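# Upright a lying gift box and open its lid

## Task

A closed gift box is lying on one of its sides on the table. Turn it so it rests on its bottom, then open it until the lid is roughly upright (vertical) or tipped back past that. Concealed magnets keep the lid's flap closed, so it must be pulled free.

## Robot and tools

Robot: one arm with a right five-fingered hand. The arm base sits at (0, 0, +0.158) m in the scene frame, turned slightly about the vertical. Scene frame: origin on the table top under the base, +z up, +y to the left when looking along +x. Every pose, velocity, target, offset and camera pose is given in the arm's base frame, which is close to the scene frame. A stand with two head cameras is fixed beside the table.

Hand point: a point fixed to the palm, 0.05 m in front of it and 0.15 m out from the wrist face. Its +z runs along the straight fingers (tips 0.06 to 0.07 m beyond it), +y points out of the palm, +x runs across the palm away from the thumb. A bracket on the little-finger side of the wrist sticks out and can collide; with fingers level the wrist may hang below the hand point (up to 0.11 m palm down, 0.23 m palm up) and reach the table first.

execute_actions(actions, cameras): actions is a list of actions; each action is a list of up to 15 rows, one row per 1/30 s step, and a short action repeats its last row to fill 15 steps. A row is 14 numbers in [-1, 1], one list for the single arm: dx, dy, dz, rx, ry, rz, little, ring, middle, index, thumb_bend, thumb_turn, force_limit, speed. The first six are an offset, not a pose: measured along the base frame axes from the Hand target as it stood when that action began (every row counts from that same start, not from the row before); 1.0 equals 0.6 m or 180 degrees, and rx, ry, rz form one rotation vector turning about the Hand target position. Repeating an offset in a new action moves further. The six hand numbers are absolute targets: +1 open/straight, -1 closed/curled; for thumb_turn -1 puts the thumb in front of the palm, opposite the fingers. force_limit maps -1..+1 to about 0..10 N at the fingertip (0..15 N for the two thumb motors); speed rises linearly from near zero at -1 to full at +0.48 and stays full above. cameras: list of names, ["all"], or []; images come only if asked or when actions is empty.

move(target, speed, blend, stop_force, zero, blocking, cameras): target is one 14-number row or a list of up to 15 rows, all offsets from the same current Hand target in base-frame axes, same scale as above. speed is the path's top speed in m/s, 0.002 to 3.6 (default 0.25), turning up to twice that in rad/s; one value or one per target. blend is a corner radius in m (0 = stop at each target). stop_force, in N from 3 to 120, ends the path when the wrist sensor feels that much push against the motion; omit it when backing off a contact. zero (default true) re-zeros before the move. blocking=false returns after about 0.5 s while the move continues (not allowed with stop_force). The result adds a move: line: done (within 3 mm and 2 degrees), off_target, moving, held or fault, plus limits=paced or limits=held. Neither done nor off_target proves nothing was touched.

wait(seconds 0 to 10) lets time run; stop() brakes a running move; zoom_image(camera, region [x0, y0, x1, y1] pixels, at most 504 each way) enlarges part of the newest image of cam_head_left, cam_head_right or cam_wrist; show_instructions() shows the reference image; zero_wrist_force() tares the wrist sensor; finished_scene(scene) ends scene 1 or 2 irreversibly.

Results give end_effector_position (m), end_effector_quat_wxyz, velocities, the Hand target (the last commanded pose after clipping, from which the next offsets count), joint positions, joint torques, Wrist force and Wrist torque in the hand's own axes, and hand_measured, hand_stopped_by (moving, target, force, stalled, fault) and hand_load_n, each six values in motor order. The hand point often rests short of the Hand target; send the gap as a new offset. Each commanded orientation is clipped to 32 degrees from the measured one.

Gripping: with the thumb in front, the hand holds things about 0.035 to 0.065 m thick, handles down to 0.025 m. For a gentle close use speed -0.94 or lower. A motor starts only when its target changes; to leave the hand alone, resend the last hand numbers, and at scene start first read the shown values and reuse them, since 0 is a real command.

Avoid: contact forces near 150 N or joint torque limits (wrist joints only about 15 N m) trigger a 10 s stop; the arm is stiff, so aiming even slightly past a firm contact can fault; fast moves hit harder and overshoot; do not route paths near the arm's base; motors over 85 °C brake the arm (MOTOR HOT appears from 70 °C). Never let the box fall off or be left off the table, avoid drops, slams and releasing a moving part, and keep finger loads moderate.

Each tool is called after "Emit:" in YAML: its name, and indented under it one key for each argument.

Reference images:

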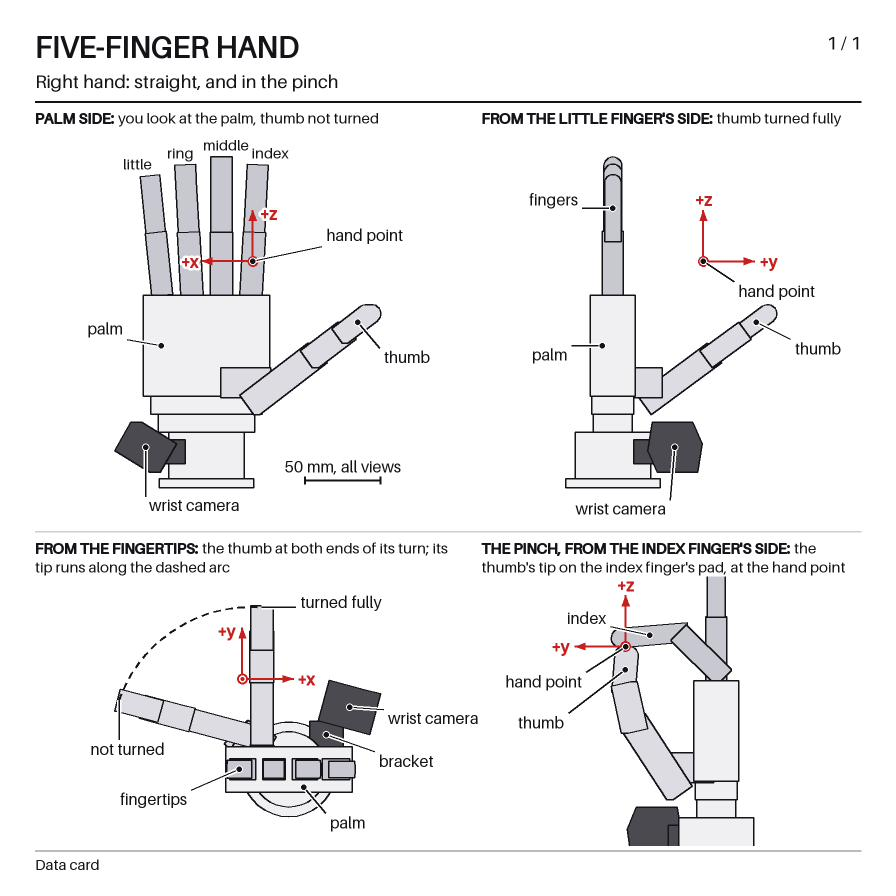

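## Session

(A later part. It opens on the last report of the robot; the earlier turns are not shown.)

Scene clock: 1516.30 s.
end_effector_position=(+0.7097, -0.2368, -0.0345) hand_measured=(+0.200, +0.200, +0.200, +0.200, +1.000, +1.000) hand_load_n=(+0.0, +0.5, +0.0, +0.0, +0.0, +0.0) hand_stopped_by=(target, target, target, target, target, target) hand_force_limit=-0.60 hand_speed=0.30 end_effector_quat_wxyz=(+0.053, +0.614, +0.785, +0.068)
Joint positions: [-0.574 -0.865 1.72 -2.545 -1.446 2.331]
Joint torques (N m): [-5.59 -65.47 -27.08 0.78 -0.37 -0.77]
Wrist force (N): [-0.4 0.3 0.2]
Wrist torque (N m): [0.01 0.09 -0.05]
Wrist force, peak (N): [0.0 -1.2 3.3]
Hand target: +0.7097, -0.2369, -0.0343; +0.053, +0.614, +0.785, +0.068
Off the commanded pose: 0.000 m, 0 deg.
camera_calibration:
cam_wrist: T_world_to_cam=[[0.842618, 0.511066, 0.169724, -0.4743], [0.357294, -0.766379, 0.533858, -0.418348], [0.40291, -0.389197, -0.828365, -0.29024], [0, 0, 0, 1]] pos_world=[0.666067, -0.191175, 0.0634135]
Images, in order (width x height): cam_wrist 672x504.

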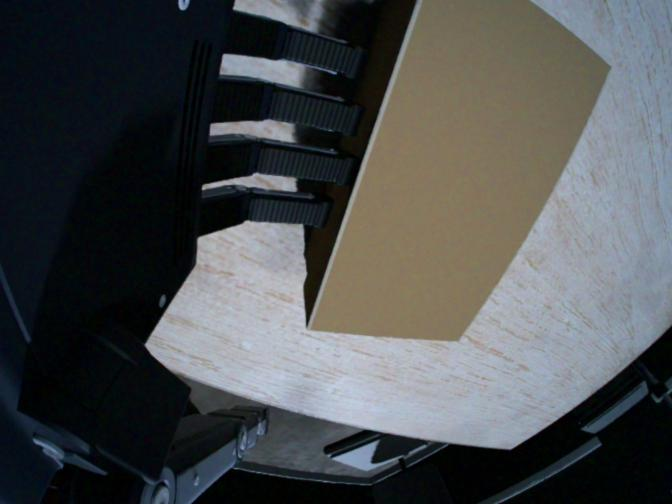

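Emit:
move:
  target:
    - [-0.0648,-0.0158,0.1667,-0.0132,0.054,0,0.2,0.2,0.2,0.2,1,1,-0.6,0.3]
  speed: 0.25

Emit:
move:
  target:
    - [-0.0191,0.0784,0,0,0,0.5,-0.6,-0.6,-0.6,0.0,1,-1,-0.6,0.3]
  speed: 0.4

Emit:
move:
  target:
    - [0.0334,0.0081,-0.2512,0.0158,-0.0648,0,-0.6,-0.6,-0.6,0.0,1,-1,-0.6,0.3]
  speed: 0.15
  cameras: ["all"]

Scene clock: 1637.87 s.
end_effector_position=(+0.6708, -0.2463, +0.0656) hand_measured=(+0.200, +0.200, +0.200, +0.200, +1.000, +1.000) hand_load_n=(+0.0, +0.0, +0.0, +0.0, +0.0, +0.0) hand_stopped_by=(target, target, target, target, target, target) hand_force_limit=-0.60 hand_speed=0.30 end_effector_quat_wxyz=(-0.001, +0.616, +0.788, -0.001)
Joint positions: [-0.571 -1.06 1.647 -2.156 -1.572 2.327]
Joint torques (N m): [7.43 -61.72 -32.83 0.76 -1.01 0.91]
Wrist force (N): [0.1 0.5 0.3]
Wrist torque (N m): [0.03 0.00 -0.04]
Wrist force, peak (N): [-0.2 -0.1 1.7]
Hand target: +0.6708, -0.2463, +0.0657; -0.001, +0.616, +0.788, -0.001
Off the commanded pose: 0.000 m, 0 deg.
move: done

Scene clock: 1640.57 s.
end_effector_position=(+0.6594, -0.1993, +0.0657) hand_measured=(-0.600, -0.600, -0.600, +0.000, +1.000, -1.000) hand_load_n=(+0.5, +0.0, +0.0, +0.0, +0.0, +0.0) hand_stopped_by=(target, target, target, target, target, target) hand_force_limit=-0.60 hand_speed=0.30 end_effector_quat_wxyz=(+0.000, -0.121, +0.993, -0.001)
Joint positions: [-0.583 -0.961 1.482 -2.093 -1.572 0.745]
Joint torques (N m): [6.04 -26.3 -35.4 1.14 1.01 -1.5]
Wrist force (N): [-0.2 0.3 0.3]
Wrist torque (N m): [0.04 0.03 0.02]
Wrist force, peak (N): [0.5 1.7 0.3]
Hand target: +0.6594, -0.1993, +0.0657; +0.000, -0.121, +0.993, -0.001
Off the commanded pose: 0.000 m, 0 deg.
move: done

Scene clock: 1642.23 s.
end_effector_position=(+0.6793, -0.1944, -0.0850) hand_measured=(-0.600, -0.600, -0.600, +0.000, +1.000, -1.000) hand_load_n=(+0.0, +0.0, +0.5, +0.0, +0.0, +0.0) hand_stopped_by=(target, target, target, target, target, target) hand_force_limit=-0.60 hand_speed=0.30 end_effector_quat_wxyz=(+0.104, -0.121, +0.987, +0.011)
Joint positions: [-0.617 -0.733 1.634 -2.611 -1.415 0.722]
Joint torques (N m): [-7.09 -27.64 -28.36 -5.7 2.03 1.02]
Wrist force (N): [-0.1 0.2 0.4]
Wrist torque (N m): [0.01 0.03 0.00]
Wrist force, peak (N): [0.3 0.5 1.6]
Hand target: +0.6794, -0.1944, -0.0850; +0.104, -0.121, +0.987, +0.011
Off the commanded pose: 0.000 m, 0 deg.
move: done
camera_calibration:
cam_wrist: T_world_to_cam=[[-0.509151, 0.858728, -0.0578939, 0.504659], [0.626916, 0.416112, 0.658656, -0.29074], [0.589696, 0.299061, -0.750214, -0.289789], [0, 0, 0, 1]] pos_world=[0.610104, -0.225719, 0.00331044]

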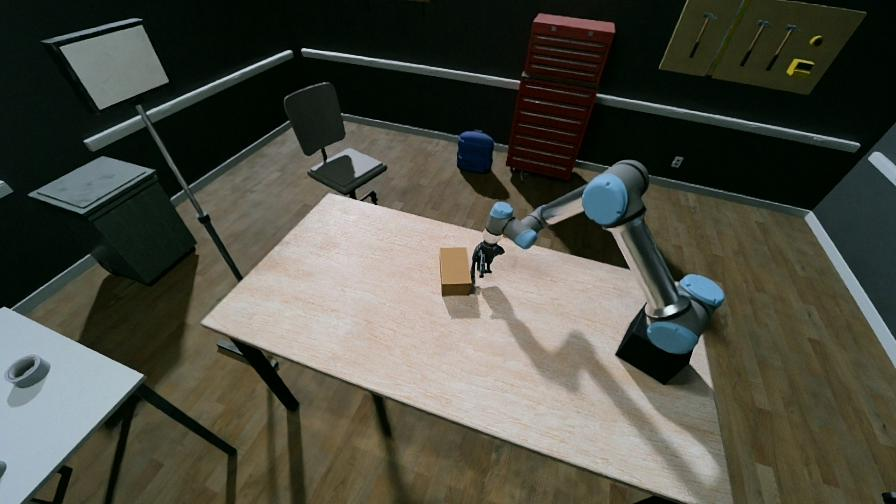

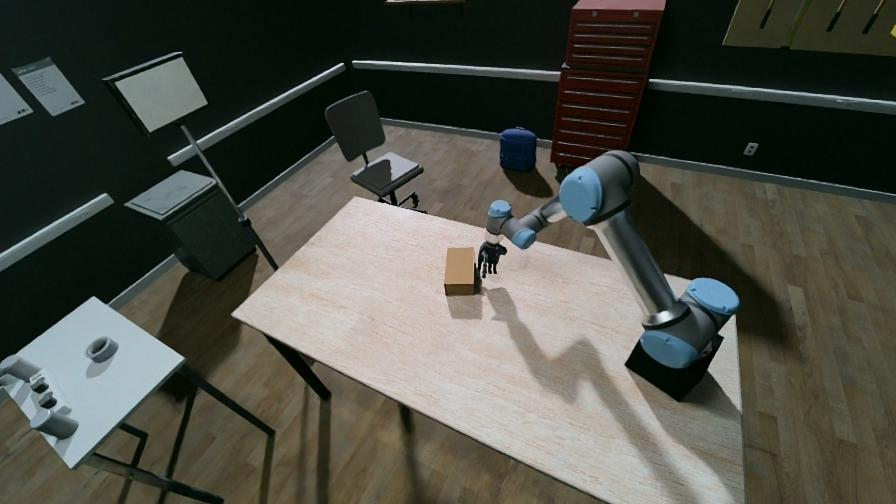

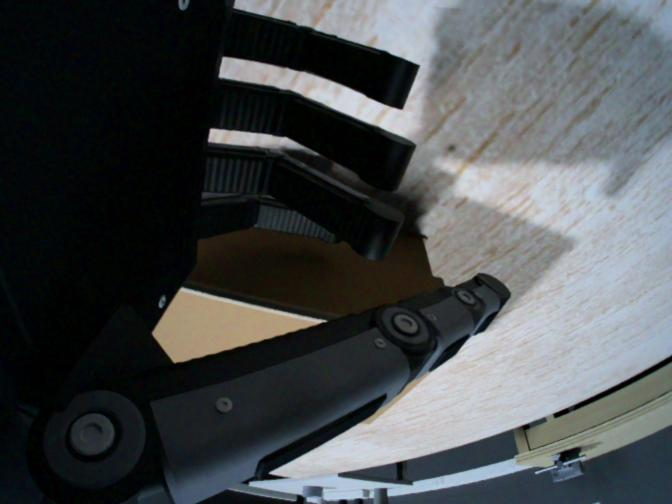

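Emit:
move:
  target:
    - [0,0,-0.0267,0,0,0,-0.6,-0.6,-0.6,0.0,1,-1,-0.6,0.3]
    - [0.0340,0.0083,-0.0267,0,0,0,-0.6,-0.6,-0.6,0.0,1,-1,-0.6,0.3]
  speed: 0.05
  cameras: ["cam_wrist"]

Scene clock: 1649.30 s.
end_effector_position=(+0.6997, -0.1895, -0.1010) hand_measured=(-0.600, -0.600, -0.600, +0.000, +1.000, -1.000) hand_load_n=(+0.0, +0.0, +0.5, +0.0, +0.0, +0.0) hand_stopped_by=(target, target, target, target, target, target) hand_force_limit=-0.60 hand_speed=0.30 end_effector_quat_wxyz=(+0.104, -0.121, +0.987, +0.011)
Joint positions: [-0.593 -0.678 1.573 -2.609 -1.418 0.745]
Joint torques (N m): [6.16 -27.2 -27.83 1.28 -0.48 1.63]
Wrist force (N): [0.3 0.5 0.1]
Wrist torque (N m): [0.03 0.10 -0.10]
Wrist force, peak (N): [0.1 -1.4 0.2]
Hand target: +0.6998, -0.1895, -0.1011; +0.104, -0.121, +0.987, +0.011
Off the commanded pose: 0.000 m, 0 deg.
move: done
camera_calibration:
cam_wrist: T_world_to_cam=[[-0.509093, 0.858753, -0.0580293, 0.509878], [0.626843, 0.416122, 0.658719, -0.29498], [0.589824, 0.298974, -0.750148, -0.315387], [0, 0, 0, 1]] pos_world=[0.630504, -0.220819, -0.0126898]
Images, in order (width x height): cam_wrist 672x504.

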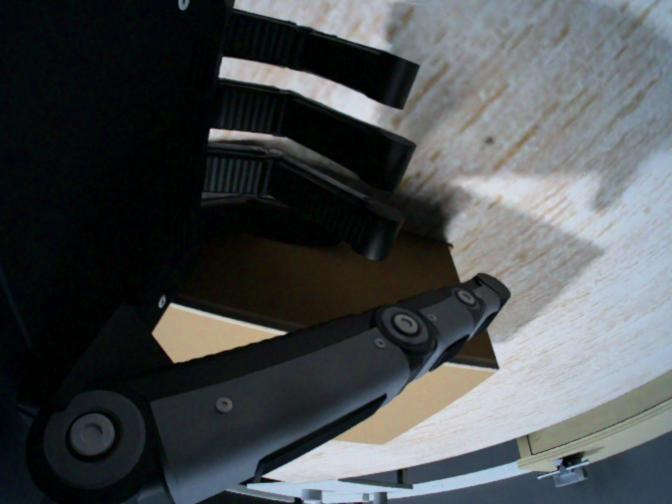

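Emit:
move:
  target:
    - [0.0032,0.0008,0.01,0,0,0,-0.6,-0.6,-0.6,0.0,1,-1,-0.6,0.3]
  speed: 0.02

Emit:
move:
  target:
    - [0,0,0.007,0,0,0,-0.6,-0.6,-0.6,0.0,1,-1,-0.6,0.3]
  speed: 0.02
  cameras: ["cam_wrist"]

Scene clock: 1654.87 s.
end_effector_position=(+0.7017, -0.1890, -0.0952) hand_measured=(-0.600, -0.600, -0.600, +0.000, +1.000, -1.000) hand_load_n=(+0.0, +0.0, +0.0, +0.0, +0.0, +0.0) hand_stopped_by=(target, target, target, target, target, target) hand_force_limit=-0.60 hand_speed=0.30 end_effector_quat_wxyz=(+0.104, -0.121, +0.987, +0.011)
Joint positions: [-0.591 -0.686 1.568 -2.597 -1.418 0.748]
Joint torques (N m): [6.39 -70.79 -28.97 0.96 -0.49 1.53]
Wrist force (N): [0.2 0.5 0.3]
Wrist torque (N m): [0.03 0.09 -0.06]
Wrist force, peak (N): [0.2 1.0 0.4]
Hand target: +0.7017, -0.1890, -0.0951; +0.104, -0.121, +0.987, +0.011
Off the commanded pose: 0.000 m, 0 deg.
move: done

Scene clock: 1655.60 s.
end_effector_position=(+0.7017, -0.1890, -0.0910) hand_measured=(-0.600, -0.600, -0.600, +0.000, +1.000, -1.000) hand_load_n=(+0.0, +0.0, +0.5, +0.0, +0.0, -0.5) hand_stopped_by=(target, target, target, target, target, target) hand_force_limit=-0.60 hand_speed=0.30 end_effector_quat_wxyz=(+0.104, -0.121, +0.987, +0.011)
Joint positions: [-0.591 -0.694 1.569 -2.59 -1.418 0.748]
Joint torques (N m): [6.49 -71.79 -1.02 0.63 -0.55 1.56]
Wrist force (N): [0.1 0.0 0.3]
Wrist torque (N m): [-0.03 0.07 -0.08]
Wrist force, peak (N): [0.5 0.3 0.8]
Hand target: +0.7017, -0.1890, -0.0909; +0.104, -0.121, +0.987, +0.011
Off the commanded pose: 0.000 m, 0 deg.
move: done
camera_calibration:
cam_wrist: T_world_to_cam=[[-0.509093, 0.858753, -0.0580293, 0.511053], [0.626843, 0.416122, 0.658719, -0.303095], [0.589824, 0.298974, -0.750148, -0.30914], [0, 0, 0, 1]] pos_world=[0.632504, -0.220319, -0.00258981]
Images, in order (width x height): cam_wrist 672x504.

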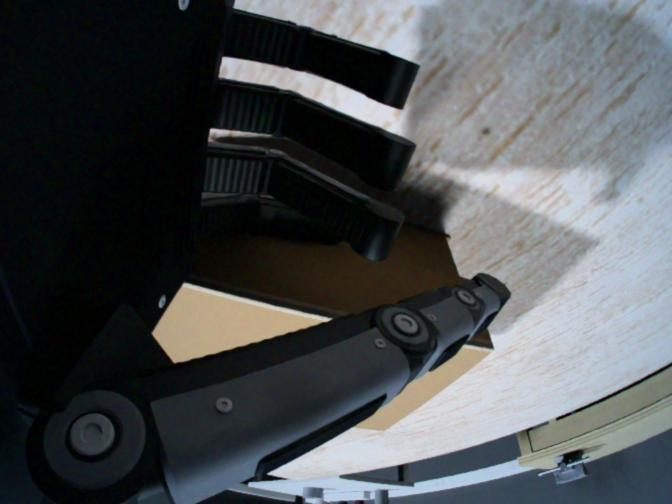

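Emit:
zoom_image:
  camera: "cam_wrist"
  region: [160, 130, 480, 370]

Scaled by 1.575 from the camera's 672x504 image, which has a finer 960x720 frame.

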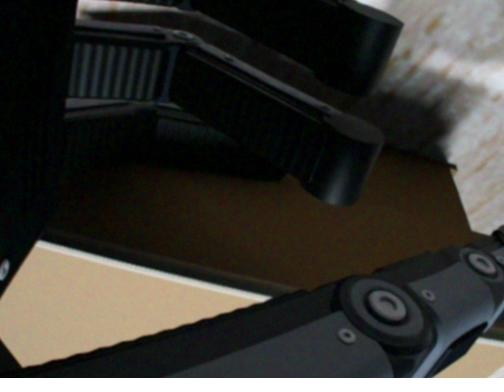

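Emit:
move:
  target:
    - [0.0032,0.0008,0.01,0,0,0,-0.6,-0.6,-0.6,0.0,1,-1,-0.6,0.3]
  speed: 0.02

Emit:
move:
  target:
    - [0,0,0.008,0,0,0,-0.6,-0.6,-0.6,0.0,1,-1,-0.6,0.3]
  speed: 0.02
  cameras: ["cam_wrist"]

Scene clock: 1672.80 s.
end_effector_position=(+0.7036, -0.1885, -0.0850) hand_measured=(-0.600, -0.600, -0.600, +0.000, +1.000, -1.000) hand_load_n=(+0.0, +0.0, +0.0, +0.0, +0.0, +0.0) hand_stopped_by=(target, target, target, target, target, target) hand_force_limit=-0.60 hand_speed=0.30 end_effector_quat_wxyz=(+0.104, -0.121, +0.987, +0.011)
Joint positions: [-0.589 -0.702 1.564 -2.577 -1.418 0.75]
Joint torques (N m): [8.86 -73.43 -28.9 1.29 -0.48 1.48]
Wrist force (N): [0.4 0.6 0.4]
Wrist torque (N m): [0.06 0.08 -0.07]
Wrist force, peak (N): [0.2 0.9 0.1]
Hand target: +0.7036, -0.1885, -0.0849; +0.104, -0.121, +0.987, +0.011
Off the commanded pose: 0.000 m, 0 deg.
move: done

Scene clock: 1673.53 s.
end_effector_position=(+0.7037, -0.1885, -0.0802) hand_measured=(-0.600, -0.600, -0.600, +0.000, +1.000, -1.000) hand_load_n=(+0.0, +0.0, +0.0, +0.0, +0.0, +0.0) hand_stopped_by=(target, target, target, target, target, target) hand_force_limit=-0.60 hand_speed=0.30 end_effector_quat_wxyz=(+0.104, -0.121, +0.987, +0.011)
Joint positions: [-0.589 -0.711 1.565 -2.569 -1.418 0.75]
Joint torques (N m): [7.39 -71.5 -0.92 1.03 -0.37 1.61]
Wrist force (N): [-0.1 0.5 0.4]
Wrist torque (N m): [0.04 0.07 -0.09]
Wrist force, peak (N): [0.5 0.5 0.9]
Hand target: +0.7036, -0.1885, -0.0801; +0.104, -0.121, +0.987, +0.011
Off the commanded pose: 0.000 m, 0 deg.
move: done
camera_calibration:
cam_wrist: T_world_to_cam=[[-0.509093, 0.858753, -0.0580293, 0.512212], [0.626843, 0.416122, 0.658719, -0.311542], [0.589824, 0.298974, -0.750148, -0.302383], [0, 0, 0, 1]] pos_world=[0.634404, -0.219819, 0.00811019]
Images, in order (width x height): cam_wrist 672x504.

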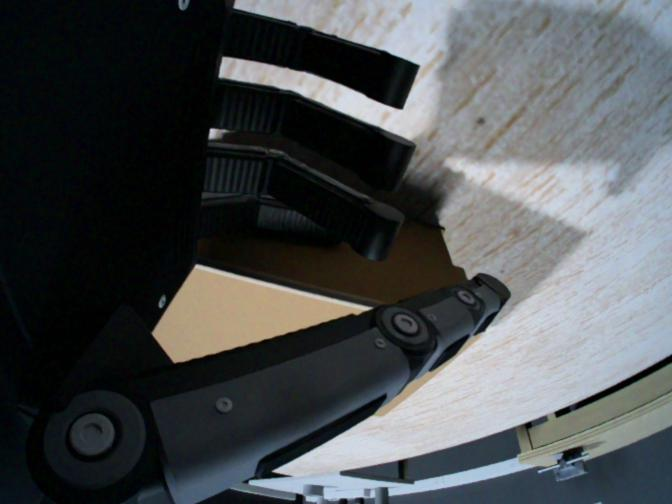

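Emit:
move:
  target:
    - [-0.0194,-0.0047,0,0,0,0,-0.6,-0.6,-0.6,0.0,1,-1,-0.6,0.3]
    - [-0.0194,-0.0047,-0.033,0,0,0,-0.6,-0.6,-0.6,0.0,1,-1,-0.6,0.3]
    - [0.0081,0.002,-0.033,0,0,0,-0.6,-0.6,-0.6,0.0,1,-1,-0.6,0.3]
  speed: 0.06

Emit:
move:
  target:
    - [0.0065,0.0016,0,0,0,0,-0.6,-0.6,-0.6,0.0,1,-1,-0.6,0.3]
  speed: 0.02
  cameras: ["cam_wrist"]

Scene clock: 1690.50 s.
end_effector_position=(+0.7084, -0.1873, -0.0998) hand_measured=(-0.600, -0.600, -0.600, +0.000, +1.000, -1.000) hand_load_n=(-0.5, +0.0, +0.0, -0.5, +0.0, +0.0) hand_stopped_by=(target, target, target, target, target, target) hand_force_limit=-0.60 hand_speed=0.30 end_effector_quat_wxyz=(+0.104, -0.121, +0.987, +0.011)
Joint positions: [-0.584 -0.669 1.547 -2.594 -1.419 0.755]
Joint torques (N m): [6.24 -28.27 -28.15 1.22 -0.35 1.32]
Wrist force (N): [0.2 0.5 0.1]
Wrist torque (N m): [0.02 0.10 -0.09]
Wrist force, peak (N): [-0.1 0.5 0.9]
Hand target: +0.7085, -0.1873, -0.0999; +0.104, -0.121, +0.987, +0.011
Off the commanded pose: 0.000 m, 0 deg.
move: done

Scene clock: 1691.27 s.
end_effector_position=(+0.7123, -0.1864, -0.0998) hand_measured=(-0.600, -0.600, -0.600, +0.000, +1.000, -1.000) hand_load_n=(+0.5, +0.0, +0.0, +0.0, +0.0, +0.0) hand_stopped_by=(target, target, target, target, target, target) hand_force_limit=-0.60 hand_speed=0.30 end_effector_quat_wxyz=(+0.104, -0.121, +0.987, +0.011)
Joint positions: [-0.579 -0.664 1.536 -2.588 -1.42 0.76]
Joint torques (N m): [6.97 -29.53 -31.42 1.02 -0.49 1.45]
Wrist force (N): [0.7 0.5 0.1]
Wrist torque (N m): [0.04 0.03 -0.05]
Wrist force, peak (N): [0.4 1.1 0.2]
Hand target: +0.7124, -0.1863, -0.0999; +0.104, -0.121, +0.987, +0.011
Off the commanded pose: 0.000 m, 0 deg.
move: done
camera_calibration:
cam_wrist: T_world_to_cam=[[-0.509093, 0.858753, -0.0580293, 0.5137], [0.626843, 0.416122, 0.658719, -0.304959], [0.589824, 0.298974, -0.750148, -0.322845], [0, 0, 0, 1]] pos_world=[0.643104, -0.217719, -0.0114898]
Images, in order (width x height): cam_wrist 672x504.

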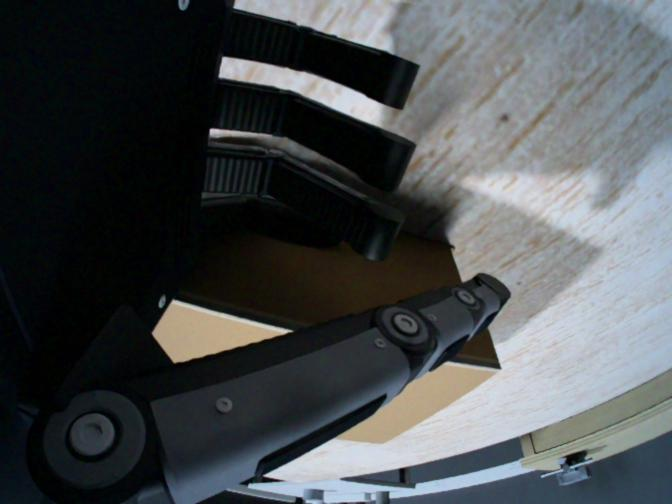

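Emit:
move:
  target:
    - [-0.0194,-0.0047,0,0,0,0,-0.6,-0.6,-0.6,0.0,1,-1,-0.6,0.3]
  speed: 0.06

Emit:
move:
  target:
    - [0,0,-0.03,0,0,0,-0.6,-0.6,-0.6,0.0,1,-1,-0.6,0.3]
  speed: 0.02
  stop_force: 3

Scene clock: 1708.70 s.
end_effector_position=(+0.7008, -0.1891, -0.0999) hand_measured=(-0.600, -0.600, -0.600, +0.000, +1.000, -1.000) hand_load_n=(+0.0, +0.5, +0.0, +0.0, +0.0, +0.0) hand_stopped_by=(target, target, target, target, target, target) hand_force_limit=-0.60 hand_speed=0.30 end_effector_quat_wxyz=(+0.104, -0.121, +0.987, +0.011)
Joint positions: [-0.592 -0.679 1.57 -2.606 -1.418 0.747]
Joint torques (N m): [-5.16 -72.78 -2.01 -5.67 1.77 -0.83]
Wrist force (N): [-0.2 0.3 0.2]
Wrist torque (N m): [0.01 0.05 -0.09]
Wrist force, peak (N): [0.7 0.5 0.5]
Hand target: +0.7008, -0.1892, -0.0999; +0.104, -0.121, +0.987, +0.011
Off the commanded pose: 0.000 m, 0 deg.
move: done

Scene clock: 1710.53 s.
end_effector_position=(+0.7008, -0.1892, -0.1179) hand_measured=(-0.600, -0.600, -0.600, +0.000, +1.000, -1.000) hand_load_n=(+0.0, +0.0, +0.0, +0.0, +0.0, +0.0) hand_stopped_by=(target, target, target, target, target, target) hand_force_limit=-0.60 hand_speed=0.30 end_effector_quat_wxyz=(+0.104, -0.121, +0.987, +0.011)
Joint positions: [-0.592 -0.646 1.565 -2.634 -1.418 0.747]
Joint torques (N m): [-3.86 -28.13 -27.04 -5.63 1.74 -0.17]
Wrist force (N): [-0.3 0.1 0.3]
Wrist torque (N m): [-0.02 0.05 -0.11]
Wrist force, peak (N): [0.1 0.8 0.5]
Hand target: +0.7008, -0.1892, -0.1179; +0.104, -0.121, +0.987, +0.011
Off the commanded pose: 0.000 m, 0 deg.
move: done

Emit:
move:
  target:
    - [0.0243,0.0059,0,0,0,0,-0.6,-0.6,-0.6,0.0,1,-1,-0.6,0.3]
  speed: 0.03

Emit:
move:
  target:
    - [0.0032,0.0008,0.013,0,0,0,-0.6,-0.6,-0.6,0.0,1,-1,-0.6,0.3]
  speed: 0.02

Emit:
move:
  target:
    - [0.0016,0.0004,0.009,0,0,0,-0.6,-0.6,-0.6,0.0,1,-1,-0.6,0.3]
  speed: 0.02
  cameras: ["cam_wrist"]

Scene clock: 1717.17 s.
end_effector_position=(+0.7153, -0.1856, -0.1178) hand_measured=(-0.600, -0.600, -0.600, +0.000, +1.000, -1.000) hand_load_n=(+0.0, +0.0, +0.0, -1.5, +0.0, +0.0) hand_stopped_by=(target, target, target, target, target, target) hand_force_limit=-0.60 hand_speed=0.30 end_effector_quat_wxyz=(+0.104, -0.121, +0.987, +0.011)
Joint positions: [-0.576 -0.627 1.522 -2.611 -1.42 0.763]
Joint torques (N m): [8.39 -29.21 -32.03 1.32 -0.46 1.61]
Wrist force (N): [0.7 0.6 -1.5]
Wrist torque (N m): [0.05 0.11 -0.09]
Wrist force, peak (N): [1.0 0.8 -1.4]
Hand target: +0.7153, -0.1856, -0.1179; +0.104, -0.121, +0.987, +0.011
Off the commanded pose: 0.000 m, 0 deg.
move: done

Scene clock: 1717.97 s.
end_effector_position=(+0.7172, -0.1851, -0.1102) hand_measured=(-0.600, -0.600, -0.600, +0.000, +1.000, -1.000) hand_load_n=(+0.0, +0.0, +0.0, +0.0, +0.0, +0.0) hand_stopped_by=(target, target, target, target, target, target) hand_force_limit=-0.60 hand_speed=0.30 end_effector_quat_wxyz=(+0.104, -0.121, +0.987, +0.011)
Joint positions: [-0.574 -0.639 1.518 -2.597 -1.421 0.765]
Joint torques (N m): [7.82 -74.19 -29.72 0.86 -0.41 1.63]
Wrist force (N): [0.5 0.3 -0.1]
Wrist torque (N m): [0.03 0.05 -0.07]
Wrist force, peak (N): [1.0 0.8 -0.7]
Hand target: +0.7173, -0.1851, -0.1101; +0.104, -0.121, +0.987, +0.011
Off the commanded pose: 0.000 m, 0 deg.
move: done

Scene clock: 1718.73 s.
end_effector_position=(+0.7182, -0.1849, -0.1047) hand_measured=(-0.600, -0.600, -0.600, +0.000, +1.000, -1.000) hand_load_n=(+0.5, +0.0, +0.0, +0.0, +0.0, +0.0) hand_stopped_by=(target, target, target, target, target, target) hand_force_limit=-0.60 hand_speed=0.30 end_effector_quat_wxyz=(+0.104, -0.121, +0.987, +0.011)
Joint positions: [-0.573 -0.647 1.517 -2.587 -1.421 0.766]
Joint torques (N m): [7.29 -73.15 -28.31 1.14 -0.52 1.56]
Wrist force (N): [0.4 0.6 0.2]
Wrist torque (N m): [0.05 0.08 -0.07]
Wrist force, peak (N): [0.5 0.4 0.6]
Hand target: +0.7182, -0.1849, -0.1047; +0.104, -0.121, +0.987, +0.011
Off the commanded pose: 0.000 m, 0 deg.
move: done
camera_calibration:
cam_wrist: T_world_to_cam=[[-0.509093, 0.858753, -0.0580293, 0.515081], [0.626843, 0.416122, 0.658719, -0.305991], [0.589824, 0.298974, -0.750148, -0.330391], [0, 0, 0, 1]] pos_world=[0.648904, -0.216219, -0.0163898]
Images, in order (width x height): cam_wrist 672x504.

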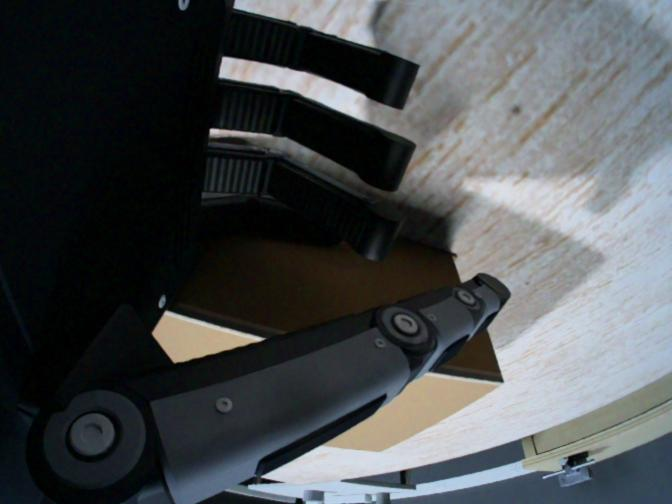

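Emit:
move:
  target:
    - [0.0008,0.0002,0.009,0,0,0,-0.6,-0.6,-0.6,0.0,1,-1,-0.6,0.3]
  speed: 0.02

Emit:
move:
  target:
    - [0.0008,0.0002,0.005,0,0,0,-0.6,-0.6,-0.6,0.0,1,-1,-0.6,0.3]
  speed: 0.02

Emit:
move:
  target:
    - [0.0008,0.0002,0.005,0,0,0,-0.6,-0.6,-0.6,0.0,1,-1,-0.6,0.3]
  speed: 0.02

Emit:
move:
  target:
    - [0.0008,0.0002,0.005,0,0,0,-0.6,-0.6,-0.6,0.0,1,-1,-0.6,0.3]
  speed: 0.02
  cameras: ["cam_wrist"]

Scene clock: 1727.30 s.
end_effector_position=(+0.7187, -0.1848, -0.0994) hand_measured=(-0.600, -0.600, -0.600, +0.000, +1.000, -1.000) hand_load_n=(+0.0, +0.0, +0.0, +0.0, +0.0, +0.0) hand_stopped_by=(target, target, target, target, target, target) hand_force_limit=-0.60 hand_speed=0.30 end_effector_quat_wxyz=(+0.104, -0.121, +0.987, +0.011)
Joint positions: [-0.572 -0.656 1.516 -2.578 -1.421 0.766]
Joint torques (N m): [7.56 -72.99 -29.21 1.19 -0.47 1.69]
Wrist force (N): [0.4 0.3 0.5]
Wrist torque (N m): [0.00 0.05 -0.05]
Wrist force, peak (N): [0.8 0.7 0.5]
Hand target: +0.7187, -0.1848, -0.0993; +0.104, -0.121, +0.987, +0.011
Off the commanded pose: 0.000 m, 0 deg.
move: done

Scene clock: 1728.00 s.
end_effector_position=(+0.7192, -0.1847, -0.0964) hand_measured=(-0.600, -0.600, -0.600, +0.000, +1.000, -1.000) hand_load_n=(+0.0, +0.5, +0.0, +0.0, -0.5, +0.0) hand_stopped_by=(target, target, target, target, target, target) hand_force_limit=-0.60 hand_speed=0.30 end_effector_quat_wxyz=(+0.104, -0.121, +0.987, +0.011)
Joint positions: [-0.572 -0.661 1.516 -2.572 -1.421 0.767]
Joint torques (N m): [7.3 -72.85 -30.06 1.3 -0.35 1.55]
Wrist force (N): [0.2 0.3 0.5]
Wrist torque (N m): [-0.01 0.08 -0.06]
Wrist force, peak (N): [0.6 0.3 0.6]
Hand target: +0.7192, -0.1847, -0.0963; +0.104, -0.121, +0.987, +0.011
Off the commanded pose: 0.000 m, 0 deg.
move: done

Scene clock: 1728.70 s.
end_effector_position=(+0.7196, -0.1845, -0.0934) hand_measured=(-0.600, -0.600, -0.600, +0.000, +1.000, -1.000) hand_load_n=(+0.0, +0.0, +0.0, +0.0, +0.0, +0.0) hand_stopped_by=(target, target, target, target, target, target) hand_force_limit=-0.60 hand_speed=0.30 end_effector_quat_wxyz=(+0.104, -0.121, +0.987, +0.011)
Joint positions: [-0.571 -0.666 1.515 -2.567 -1.421 0.768]
Joint torques (N m): [7.73 -72.91 -29.42 0.84 -0.58 1.51]
Wrist force (N): [0.5 0.5 0.6]
Wrist torque (N m): [0.03 0.05 -0.04]
Wrist force, peak (N): [0.4 0.6 0.7]
Hand target: +0.7197, -0.1845, -0.0933; +0.104, -0.121, +0.987, +0.011
Off the commanded pose: 0.000 m, 0 deg.
move: done

Scene clock: 1729.40 s.
end_effector_position=(+0.7201, -0.1844, -0.0904) hand_measured=(-0.600, -0.600, -0.600, +0.000, +1.000, -1.000) hand_load_n=(+0.0, +0.0, +0.0, +0.0, +0.0, +0.0) hand_stopped_by=(target, target, target, target, target, target) hand_force_limit=-0.60 hand_speed=0.30 end_effector_quat_wxyz=(+0.104, -0.121, +0.987, +0.011)
Joint positions: [-0.571 -0.67 1.514 -2.561 -1.421 0.768]
Joint torques (N m): [7.01 -73.46 -30.17 0.93 -0.4 1.46]
Wrist force (N): [0.5 0.6 0.4]
Wrist torque (N m): [0.05 0.07 -0.04]
Wrist force, peak (N): [0.5 0.9 0.8]
Hand target: +0.7201, -0.1844, -0.0903; +0.104, -0.121, +0.987, +0.011
Off the commanded pose: 0.000 m, 0 deg.
move: done
camera_calibration:
cam_wrist: T_world_to_cam=[[-0.509093, 0.858753, -0.0580293, 0.516505], [0.626843, 0.416122, 0.658719, -0.316938], [0.589824, 0.298974, -0.750148, -0.320918], [0, 0, 0, 1]] pos_world=[0.650904, -0.215719, -0.00198981]
Images, in order (width x height): cam_wrist 672x504.

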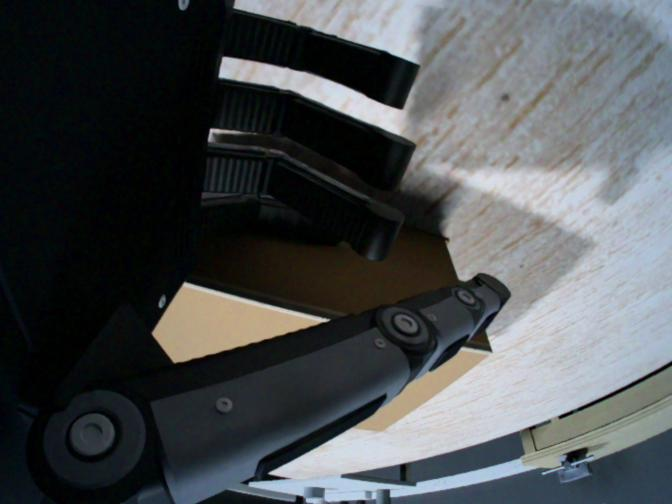

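Emit:
move:
  target:
    - [-0.0324,-0.0079,0.02,0,0,0,-1,-1,-1,0.0,1,-1,-0.6,0.3]
    - [-0.0324,-0.0079,0,0.0198,-0.081,0,-1,-1,-1,0.0,1,-1,-0.6,0.3]
    - [-0.0324,-0.0079,-0.0295,0.0198,-0.081,0,-1,-1,-1,0.0,1,-1,-0.6,0.3]
  speed: 0.1
  cameras: ["cam_wrist"]

Scene clock: 1748.23 s.
end_effector_position=(+0.7007, -0.1892, -0.1079) hand_measured=(-1.000, -1.000, -1.000, +0.000, +1.000, -1.000) hand_load_n=(+0.0, +0.0, +0.0, +0.0, +0.0, +0.0) hand_stopped_by=(target, target, target, target, target, target) hand_force_limit=-0.60 hand_speed=0.30 end_effector_quat_wxyz=(+0.232, -0.118, +0.965, +0.026)
Joint positions: [-0.661 -0.632 1.695 -2.942 -1.208 0.724]
Joint torques (N m): [1.26 -26.54 -24.95 -5.72 2.24 1.09]
Wrist force (N): [0.0 0.4 -0.1]
Wrist torque (N m): [0.04 0.01 0.00]
Wrist force, peak (N): [-0.8 1.6 0.2]
Hand target: +0.7007, -0.1892, -0.1080; +0.232, -0.118, +0.965, +0.026
Off the commanded pose: 0.000 m, 0 deg.
move: done
camera_calibration:
cam_wrist: T_world_to_cam=[[-0.484849, 0.864678, -0.131348, 0.485953], [0.437722, 0.369926, 0.819484, -0.15005], [0.757179, 0.339832, -0.557848, -0.409966], [0, 0, 0, 1]] pos_world=[0.611712, -0.225366, -0.0419053]
Images, in order (width x height): cam_wrist 672x504.

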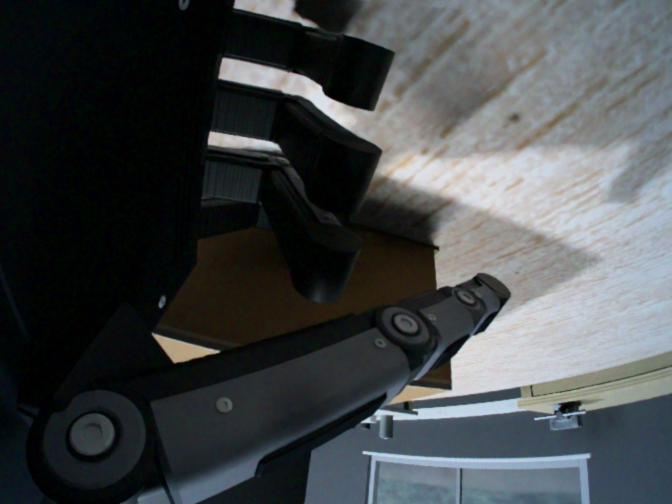

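Now approach and raise.

Emit:
move:
  target:
    - [0.034,0.0083,0,0,0,0,-1,-1,-1,0.0,1,-1,-0.6,0.3]
  speed: 0.04

Emit:
move:
  target:
    - [0.0024,0.0006,0.013,0,0,0,-1,-1,-1,0.0,1,-1,-0.6,0.3]
  speed: 0.02

Emit:
move:
  target:
    - [0.0008,0.0002,0.007,0,0,0,-1,-1,-1,0.0,1,-1,-0.6,0.3]
  speed: 0.02
  cameras: ["cam_wrist"]

Scene clock: 1754.00 s.
end_effector_position=(+0.7210, -0.1842, -0.1079) hand_measured=(-1.000, -1.000, -1.000, +0.000, +1.000, -1.000) hand_load_n=(+0.0, +0.0, +0.0, -0.5, +0.0, +0.0) hand_stopped_by=(target, target, target, target, target, target) hand_force_limit=-0.60 hand_speed=0.30 end_effector_quat_wxyz=(+0.232, -0.118, +0.965, +0.026)
Joint positions: [-0.636 -0.611 1.64 -2.917 -1.216 0.75]
Joint torques (N m): [6.53 -25.89 -27.7 1.28 -0.37 1.18]
Wrist force (N): [0.3 0.5 -0.4]
Wrist torque (N m): [0.05 0.07 -0.10]
Wrist force, peak (N): [0.8 -1.2 -0.1]
Hand target: +0.7211, -0.1842, -0.1080; +0.232, -0.118, +0.965, +0.026
Off the commanded pose: 0.000 m, 0 deg.
move: done

Scene clock: 1754.80 s.
end_effector_position=(+0.7225, -0.1838, -0.1002) hand_measured=(-1.000, -1.000, -1.000, +0.000, +1.000, -1.000) hand_load_n=(+0.0, +0.0, +0.5, +0.0, +0.0, +0.0) hand_stopped_by=(target, target, target, target, target, target) hand_force_limit=-0.60 hand_speed=0.30 end_effector_quat_wxyz=(+0.232, -0.118, +0.965, +0.026)
Joint positions: [-0.634 -0.624 1.64 -2.904 -1.217 0.752]
Joint torques (N m): [7.6 -71.81 -10.82 0.59 -0.37 1.66]
Wrist force (N): [0.7 0.6 -0.2]
Wrist torque (N m): [0.06 0.04 -0.08]
Wrist force, peak (N): [1.0 0.2 0.5]
Hand target: +0.7225, -0.1838, -0.1002; +0.232, -0.118, +0.965, +0.026
Off the commanded pose: 0.000 m, 0 deg.
move: done

Scene clock: 1755.53 s.
end_effector_position=(+0.7230, -0.1837, -0.0961) hand_measured=(-1.000, -1.000, -1.000, +0.000, +1.000, -1.000) hand_load_n=(+0.0, +0.5, +0.0, +0.0, +0.0, +0.0) hand_stopped_by=(target, target, target, target, target, target) hand_force_limit=-0.60 hand_speed=0.30 end_effector_quat_wxyz=(+0.232, -0.118, +0.965, +0.026)
Joint positions: [-0.633 -0.632 1.64 -2.897 -1.217 0.752]
Joint torques (N m): [7.79 -72.28 0.7 0.82 -0.21 1.61]
Wrist force (N): [0.9 0.5 0.3]
Wrist torque (N m): [0.03 0.01 -0.08]
Wrist force, peak (N): [0.9 0.5 0.3]
Hand target: +0.7230, -0.1837, -0.0960; +0.232, -0.118, +0.965, +0.026
Off the commanded pose: 0.000 m, 0 deg.
move: done
camera_calibration:
cam_wrist: T_world_to_cam=[[-0.484916, 0.864648, -0.131302, 0.493596], [0.437694, 0.369916, 0.819504, -0.1715], [0.757153, 0.33992, -0.557829, -0.4221], [0, 0, 0, 1]] pos_world=[0.634012, -0.219866, -0.0301051]
Images, in order (width x height): cam_wrist 672x504.

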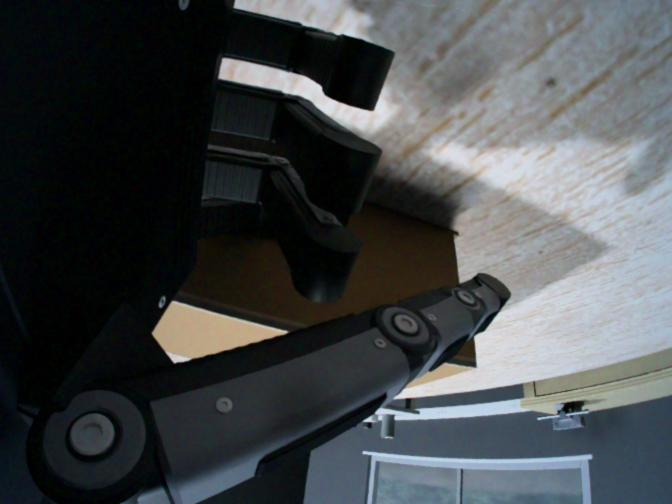

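Emit:
move:
  target:
    - [0.0008,0.0002,0.006,0,0,0,-1,-1,-1,0.0,1,-1,-0.6,0.3]
  speed: 0.02

Emit:
move:
  target:
    - [0.0,0.0,0.006,0,0,0,-1,-1,-1,0.0,1,-1,-0.6,0.3]
  speed: 0.02

Emit:
move:
  target:
    - [0,0,0.006,0,0,0,-1,-1,-1,0.0,1,-1,-0.6,0.3]
  speed: 0.02
  cameras: ["cam_wrist"]

Scene clock: 1761.10 s.
end_effector_position=(+0.7235, -0.1836, -0.0925) hand_measured=(-1.000, -1.000, -1.000, +0.000, +1.000, -1.000) hand_load_n=(+0.0, +0.0, +0.0, +0.0, +0.0, +0.0) hand_stopped_by=(target, target, target, target, target, target) hand_force_limit=-0.60 hand_speed=0.30 end_effector_quat_wxyz=(+0.232, -0.118, +0.965, +0.026)
Joint positions: [-0.633 -0.639 1.641 -2.891 -1.217 0.753]
Joint torques (N m): [7.8 -70.43 0.75 0.87 -0.34 1.68]
Wrist force (N): [0.9 0.5 -0.2]
Wrist torque (N m): [0.07 0.00 -0.04]
Wrist force, peak (N): [0.9 0.6 -0.2]
Hand target: +0.7235, -0.1836, -0.0924; +0.232, -0.118, +0.965, +0.026
Off the commanded pose: 0.000 m, 0 deg.
move: done

Scene clock: 1761.80 s.
end_effector_position=(+0.7235, -0.1836, -0.0889) hand_measured=(-1.000, -1.000, -1.000, +0.000, +1.000, -1.000) hand_load_n=(+0.0, +0.5, +0.0, +0.0, +0.0, +0.0) hand_stopped_by=(target, target, target, target, target, target) hand_force_limit=-0.60 hand_speed=0.30 end_effector_quat_wxyz=(+0.232, -0.118, +0.965, +0.026)
Joint positions: [-0.633 -0.646 1.642 -2.886 -1.217 0.753]
Joint torques (N m): [7.16 -71.47 1.67 0.74 -0.23 1.55]
Wrist force (N): [0.6 0.5 0.0]
Wrist torque (N m): [0.05 0.04 -0.07]
Wrist force, peak (N): [0.8 0.6 0.6]
Hand target: +0.7235, -0.1836, -0.0888; +0.232, -0.118, +0.965, +0.026
Off the commanded pose: 0.000 m, 0 deg.
move: done

Scene clock: 1762.50 s.
end_effector_position=(+0.7235, -0.1836, -0.0853) hand_measured=(-1.000, -1.000, -1.000, +0.000, +1.000, -1.000) hand_load_n=(+0.5, +0.0, +0.0, +0.0, +0.0, +0.0) hand_stopped_by=(target, target, target, target, target, target) hand_force_limit=-0.60 hand_speed=0.30 end_effector_quat_wxyz=(+0.232, -0.118, +0.965, +0.026)
Joint positions: [-0.633 -0.653 1.644 -2.88 -1.217 0.753]
Joint torques (N m): [7.86 -73.04 1.13 0.53 -0.05 1.43]
Wrist force (N): [0.4 0.2 0.1]
Wrist torque (N m): [0.01 0.06 -0.10]
Wrist force, peak (N): [0.9 0.8 0.4]
Hand target: +0.7235, -0.1836, -0.0852; +0.232, -0.118, +0.965, +0.026
Off the commanded pose: 0.000 m, 0 deg.
move: done
camera_calibration:
cam_wrist: T_world_to_cam=[[-0.484916, 0.864648, -0.131302, 0.49517], [0.437694, 0.369916, 0.819504, -0.180606], [0.757153, 0.33992, -0.557829, -0.416488], [0, 0, 0, 1]] pos_world=[0.634512, -0.219766, -0.0193051]
Images, in order (width x height): cam_wrist 672x504.

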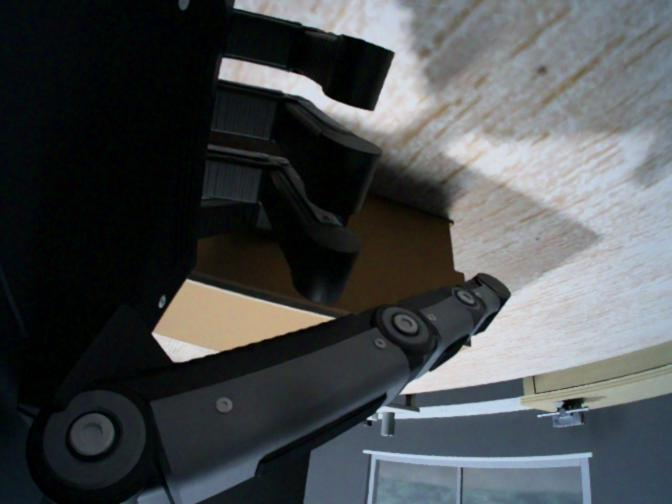

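Emit:
move:
  target:
    - [-0.0405,-0.0099,0.02,0,0,0,-1,-1,-1,0.0,1,-1,-0.6,0.3]
  speed: 0.1

Emit:
move:
  target:
    - [0,0,0,-0.0329,0.1349,0,-1,-1,-1,0.0,1,-1,-0.6,0.3]
  speed: 0.2

Emit:
move:
  target:
    - [0,0,-0.0447,0,0,-0.05,-1,-1,-1,0.0,1,-1,-0.6,0.3]
  speed: 0.1
  cameras: ["cam_wrist"]

Scene clock: 1893.23 s.
end_effector_position=(+0.6993, -0.1895, -0.0732) hand_measured=(-1.000, -1.000, -1.000, +0.000, +1.000, -1.000) hand_load_n=(+0.0, +0.0, +0.0, +0.0, +0.0, +0.0) hand_stopped_by=(target, target, target, target, target, target) hand_force_limit=-0.60 hand_speed=0.30 end_effector_quat_wxyz=(+0.232, -0.118, +0.965, +0.026)
Joint positions: [-0.663 -0.705 1.715 -2.888 -1.208 0.722]
Joint torques (N m): [-6.64 -69.33 2.86 -5.73 2.33 -1.71]
Wrist force (N): [0.1 0.5 0.0]
Wrist torque (N m): [0.05 0.00 0.00]
Wrist force, peak (N): [-1.2 2.9 0.5]
Hand target: +0.6992, -0.1895, -0.0732; +0.232, -0.118, +0.965, +0.026
Off the commanded pose: 0.000 m, 0 deg.
move: done

Scene clock: 1895.00 s.
end_effector_position=(+0.6992, -0.1895, -0.0731) hand_measured=(-1.000, -1.000, -1.000, +0.000, +1.000, -1.000) hand_load_n=(+0.0, +0.0, +0.0, +0.0, +0.0, +0.0) hand_stopped_by=(target, target, target, target, target, target) hand_force_limit=-0.60 hand_speed=0.30 end_effector_quat_wxyz=(+0.018, -0.121, +0.992, +0.001)
Joint positions: [-0.549 -0.71 1.456 -2.343 -1.547 0.779]
Joint torques (N m): [6.17 -28.67 -28.83 1.15 -0.58 1.69]
Wrist force (N): [-0.3 0.4 0.1]
Wrist torque (N m): [0.03 0.05 -0.06]
Wrist force, peak (N): [1.1 -3.0 -0.5]
Hand target: +0.6992, -0.1895, -0.0732; +0.018, -0.121, +0.992, +0.001
Off the commanded pose: 0.000 m, 0 deg.
move: done

Scene clock: 1896.30 s.
end_effector_position=(+0.6992, -0.1895, -0.0999) hand_measured=(-1.000, -1.000, -1.000, +0.000, +1.000, -1.000) hand_load_n=(+0.0, +0.0, +0.0, +0.0, +0.0, +0.0) hand_stopped_by=(target, target, target, target, target, target) hand_force_limit=-0.60 hand_speed=0.30 end_effector_quat_wxyz=(+0.018, -0.043, +0.999, +0.000)
Joint positions: [-0.551 -0.684 1.497 -2.413 -1.552 0.933]
Joint torques (N m): [-1.26 -29.32 -0.67 -5.49 -1.06 1.93]
Wrist force (N): [-0.4 0.5 0.2]
Wrist torque (N m): [0.05 0.07 -0.07]
Wrist force, peak (N): [-0.5 0.6 0.2]
Hand target: +0.6992, -0.1895, -0.1000; +0.018, -0.043, +0.999, +0.000
Off the commanded pose: 0.000 m, 0 deg.
move: done
camera_calibration:
cam_wrist: T_world_to_cam=[[-0.374209, 0.927322, -0.00650147, 0.433512], [0.78736, 0.321418, 0.526076, -0.438777], [0.489931, 0.191743, -0.850413, -0.274715], [0, 0, 0, 1]] pos_world=[0.642291, -0.2083, 0.0000272497]
Images, in order (width x height): cam_wrist 672x504.

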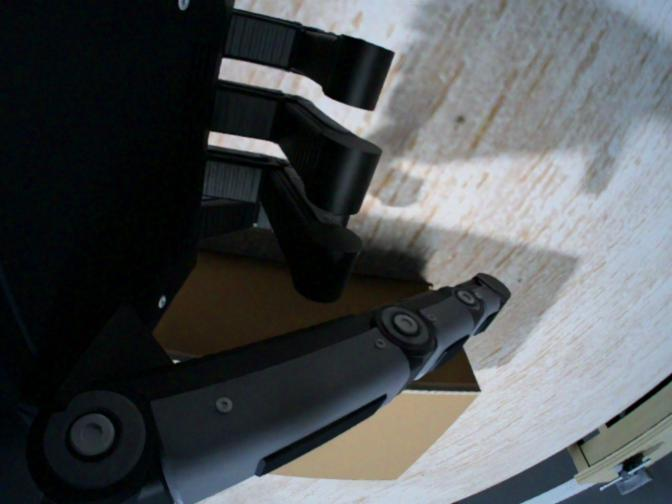

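Emit:
move:
  target:
    - [0.0486,0.0118,0,0,0,0,-1,-1,-1,0.0,1,-1,-0.6,0.3]
  speed: 0.05
  cameras: ["cam_wrist"]

Emit:
move:
  target:
    - [0.0032,0.0008,0.006,0,0,0,-1,-1,-1,0.0,1,-1,-0.6,0.3]
  speed: 0.02

Emit:
move:
  target:
    - [0.0012,0.0003,0.006,0,0,0,-1,-1,-1,0.0,1,-1,-0.6,0.3]
  speed: 0.02
  cameras: ["cam_wrist"]

Scene clock: 1904.23 s.
end_effector_position=(+0.7283, -0.1824, -0.1000) hand_measured=(-1.000, -1.000, -1.000, +0.000, +1.000, -1.000) hand_load_n=(+0.0, +0.0, +0.0, +0.0, +0.0, +0.0) hand_stopped_by=(target, target, target, target, target, target) hand_force_limit=-0.60 hand_speed=0.30 end_effector_quat_wxyz=(+0.018, -0.043, +0.999, +0.000)
Joint positions: [-0.522 -0.642 1.404 -2.363 -1.552 0.963]
Joint torques (N m): [6.32 -29.72 -29.83 1 -1 1.58]
Wrist force (N): [-0.3 0.4 0.0]
Wrist torque (N m): [0.04 0.06 -0.06]
Wrist force, peak (N): [-0.6 0.8 0.1]
Hand target: +0.7284, -0.1824, -0.1000; +0.018, -0.043, +0.999, +0.000
Off the commanded pose: 0.000 m, 0 deg.
move: done
camera_calibration:
cam_wrist: T_world_to_cam=[[-0.374061, 0.927381, -0.00650856, 0.43773], [0.787424, 0.321301, 0.52605, -0.463986], [0.48994, 0.19165, -0.850429, -0.290443], [0, 0, 0, 1]] pos_world=[0.671391, -0.2012, -0.0000728112]
Images, in order (width x height): cam_wrist 672x504.

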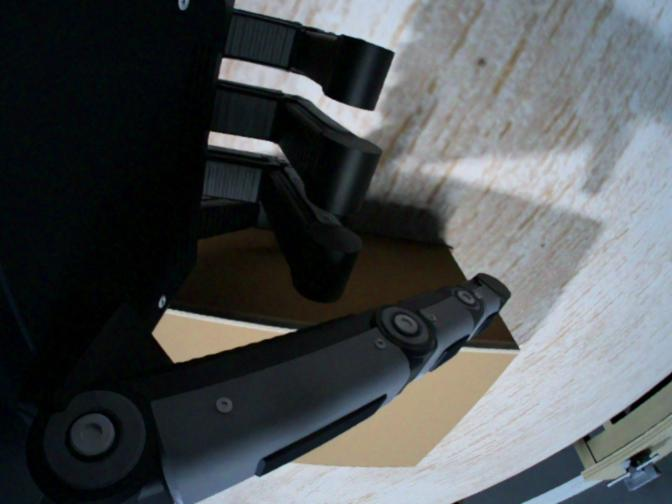

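Scene clock: 1904.97 s.
end_effector_position=(+0.7302, -0.1820, -0.0965) hand_measured=(-1.000, -1.000, -1.000, +0.000, +1.000, -1.000) hand_load_n=(+0.0, +0.0, +0.0, +0.0, +0.0, +0.0) hand_stopped_by=(target, target, target, target, target, target) hand_force_limit=-0.60 hand_speed=0.30 end_effector_quat_wxyz=(+0.018, -0.043, +0.999, +0.000)
Joint positions: [-0.52 -0.645 1.398 -2.354 -1.553 0.965]
Joint torques (N m): [6.53 -77.73 -31.01 1.39 -0.95 1.53]
Wrist force (N): [-0.5 0.4 0.3]
Wrist torque (N m): [0.04 0.08 -0.07]
Wrist force, peak (N): [-0.5 0.6 0.2]
Hand target: +0.7303, -0.1820, -0.0964; +0.018, -0.043, +0.999, +0.000
Off the commanded pose: 0.000 m, 0 deg.
move: done

Scene clock: 1905.67 s.
end_effector_position=(+0.7310, -0.1818, -0.0929) hand_measured=(-1.000, -1.000, -1.000, +0.000, +1.000, -1.000) hand_load_n=(+0.0, +0.0, +0.0, +0.0, +0.0, +0.0) hand_stopped_by=(target, target, target, target, target, target) hand_force_limit=-0.60 hand_speed=0.30 end_effector_quat_wxyz=(+0.018, -0.043, +0.999, +0.000)
Joint positions: [-0.519 -0.649 1.395 -2.347 -1.553 0.966]
Joint torques (N m): [7.19 -74.33 -29.47 1.35 -0.99 1.61]
Wrist force (N): [-0.2 0.3 -0.1]
Wrist torque (N m): [0.04 0.05 -0.06]
Wrist force, peak (N): [-0.6 0.7 0.1]
Hand target: +0.7310, -0.1818, -0.0928; +0.018, -0.043, +0.999, +0.000
Off the commanded pose: 0.000 m, 0 deg.
move: done
camera_calibration:
cam_wrist: T_world_to_cam=[[-0.374061, 0.927381, -0.00650856, 0.43823], [0.787424, 0.321301, 0.52605, -0.470039], [0.48994, 0.19165, -0.850429, -0.285843], [0, 0, 0, 1]] pos_world=[0.674091, -0.2006, 0.00702719]
Images, in order (width x height): cam_wrist 672x504.

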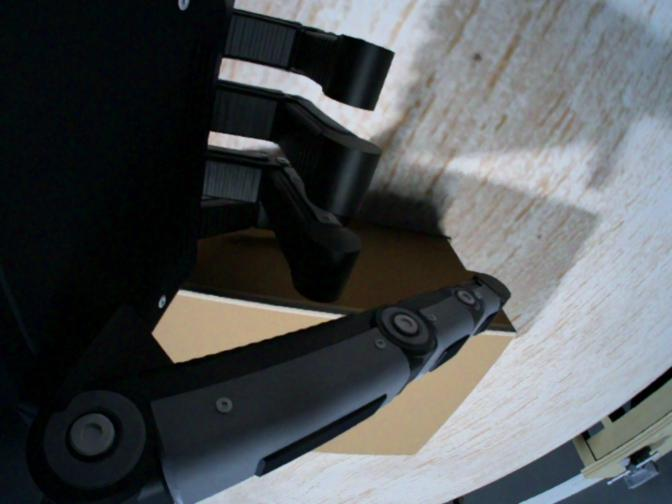

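Emit:
move:
  target:
    - [0,0,-0.016,0,0,0,-1,-1,-1,0.0,1,-1,-0.6,0.3]
    - [0.0065,0.0016,-0.016,0,0,0,-1,-1,-1,0.0,1,-1,-0.6,0.3]
  speed: 0.03

Emit:
move:
  target:
    - [0.0065,0.0016,0,0,0,0,-1,-1,-1,0.0,1,-1,-0.6,0.3]
  speed: 0.03

Emit:
move:
  target:
    - [0.0065,0.0016,0,0,0,0,-1,-1,-1,0.0,1,-1,-0.6,0.3]
  speed: 0.03
  cameras: ["cam_wrist"]

Scene clock: 1914.50 s.
end_effector_position=(+0.7348, -0.1808, -0.1024) hand_measured=(-1.000, -1.000, -1.000, +0.000, +1.000, -1.000) hand_load_n=(+0.0, +0.5, +0.0, +0.0, +0.0, +0.0) hand_stopped_by=(target, target, target, target, target, target) hand_force_limit=-0.60 hand_speed=0.30 end_effector_quat_wxyz=(+0.018, -0.043, +0.999, +0.000)
Joint positions: [-0.515 -0.628 1.382 -2.355 -1.553 0.97]
Joint torques (N m): [7.05 -29.8 -31.6 1.24 -0.92 1.54]
Wrist force (N): [-0.4 0.0 0.3]
Wrist torque (N m): [-0.02 0.06 -0.07]
Wrist force, peak (N): [-0.6 0.6 0.3]
Hand target: +0.7349, -0.1808, -0.1024; +0.018, -0.043, +0.999, +0.000
Off the commanded pose: 0.000 m, 0 deg.
move: done

Scene clock: 1915.27 s.
end_effector_position=(+0.7387, -0.1799, -0.1024) hand_measured=(-1.000, -1.000, -1.000, +0.000, +1.000, -1.000) hand_load_n=(+0.0, +0.5, +0.0, -0.5, +0.0, +0.0) hand_stopped_by=(target, target, target, target, target, target) hand_force_limit=-0.60 hand_speed=0.30 end_effector_quat_wxyz=(+0.018, -0.043, +0.999, +0.000)
Joint positions: [-0.512 -0.622 1.368 -2.348 -1.553 0.973]
Joint torques (N m): [7.85 -29.97 -34.62 0.77 -0.81 1.73]
Wrist force (N): [0.5 0.3 0.0]
Wrist torque (N m): [0.05 0.05 -0.03]
Wrist force, peak (N): [0.8 0.2 -0.5]
Hand target: +0.7388, -0.1799, -0.1024; +0.018, -0.043, +0.999, +0.000
Off the commanded pose: 0.000 m, 0 deg.
move: done

Scene clock: 1916.03 s.
end_effector_position=(+0.7426, -0.1789, -0.1024) hand_measured=(-1.000, -1.000, -1.000, +0.000, +1.000, -1.000) hand_load_n=(+0.0, +0.0, +0.0, -0.5, +0.0, +0.0) hand_stopped_by=(target, target, target, target, target, target) hand_force_limit=-0.60 hand_speed=0.30 end_effector_quat_wxyz=(+0.018, -0.043, +0.999, +0.000)
Joint positions: [-0.508 -0.616 1.355 -2.34 -1.553 0.977]
Joint torques (N m): [7.77 -29.3 -30.87 1.57 -0.77 1.44]
Wrist force (N): [0.6 0.2 -0.7]
Wrist torque (N m): [0.05 0.04 -0.03]
Wrist force, peak (N): [0.6 0.2 -0.7]
Hand target: +0.7427, -0.1789, -0.1024; +0.018, -0.043, +0.999, +0.000
Off the commanded pose: 0.000 m, 0 deg.
move: done
camera_calibration:
cam_wrist: T_world_to_cam=[[-0.374061, 0.927381, -0.00650856, 0.439818], [0.787424, 0.321301, 0.52605, -0.475108], [0.48994, 0.19165, -0.850429, -0.300161], [0, 0, 0, 1]] pos_world=[0.685691, -0.1977, -0.00247281]
Images, in order (width x height): cam_wrist 672x504.

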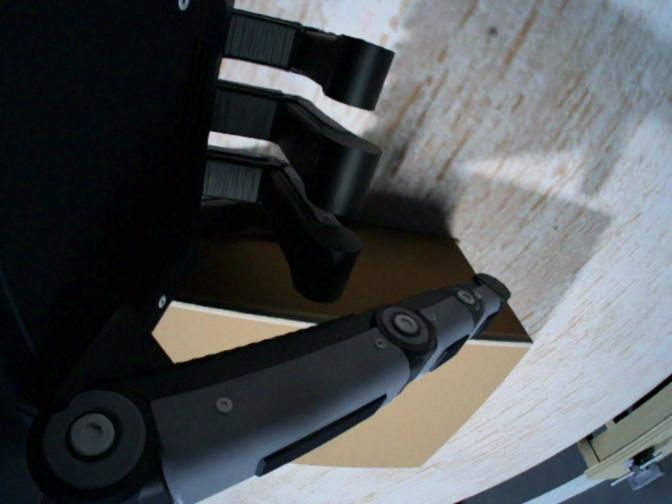

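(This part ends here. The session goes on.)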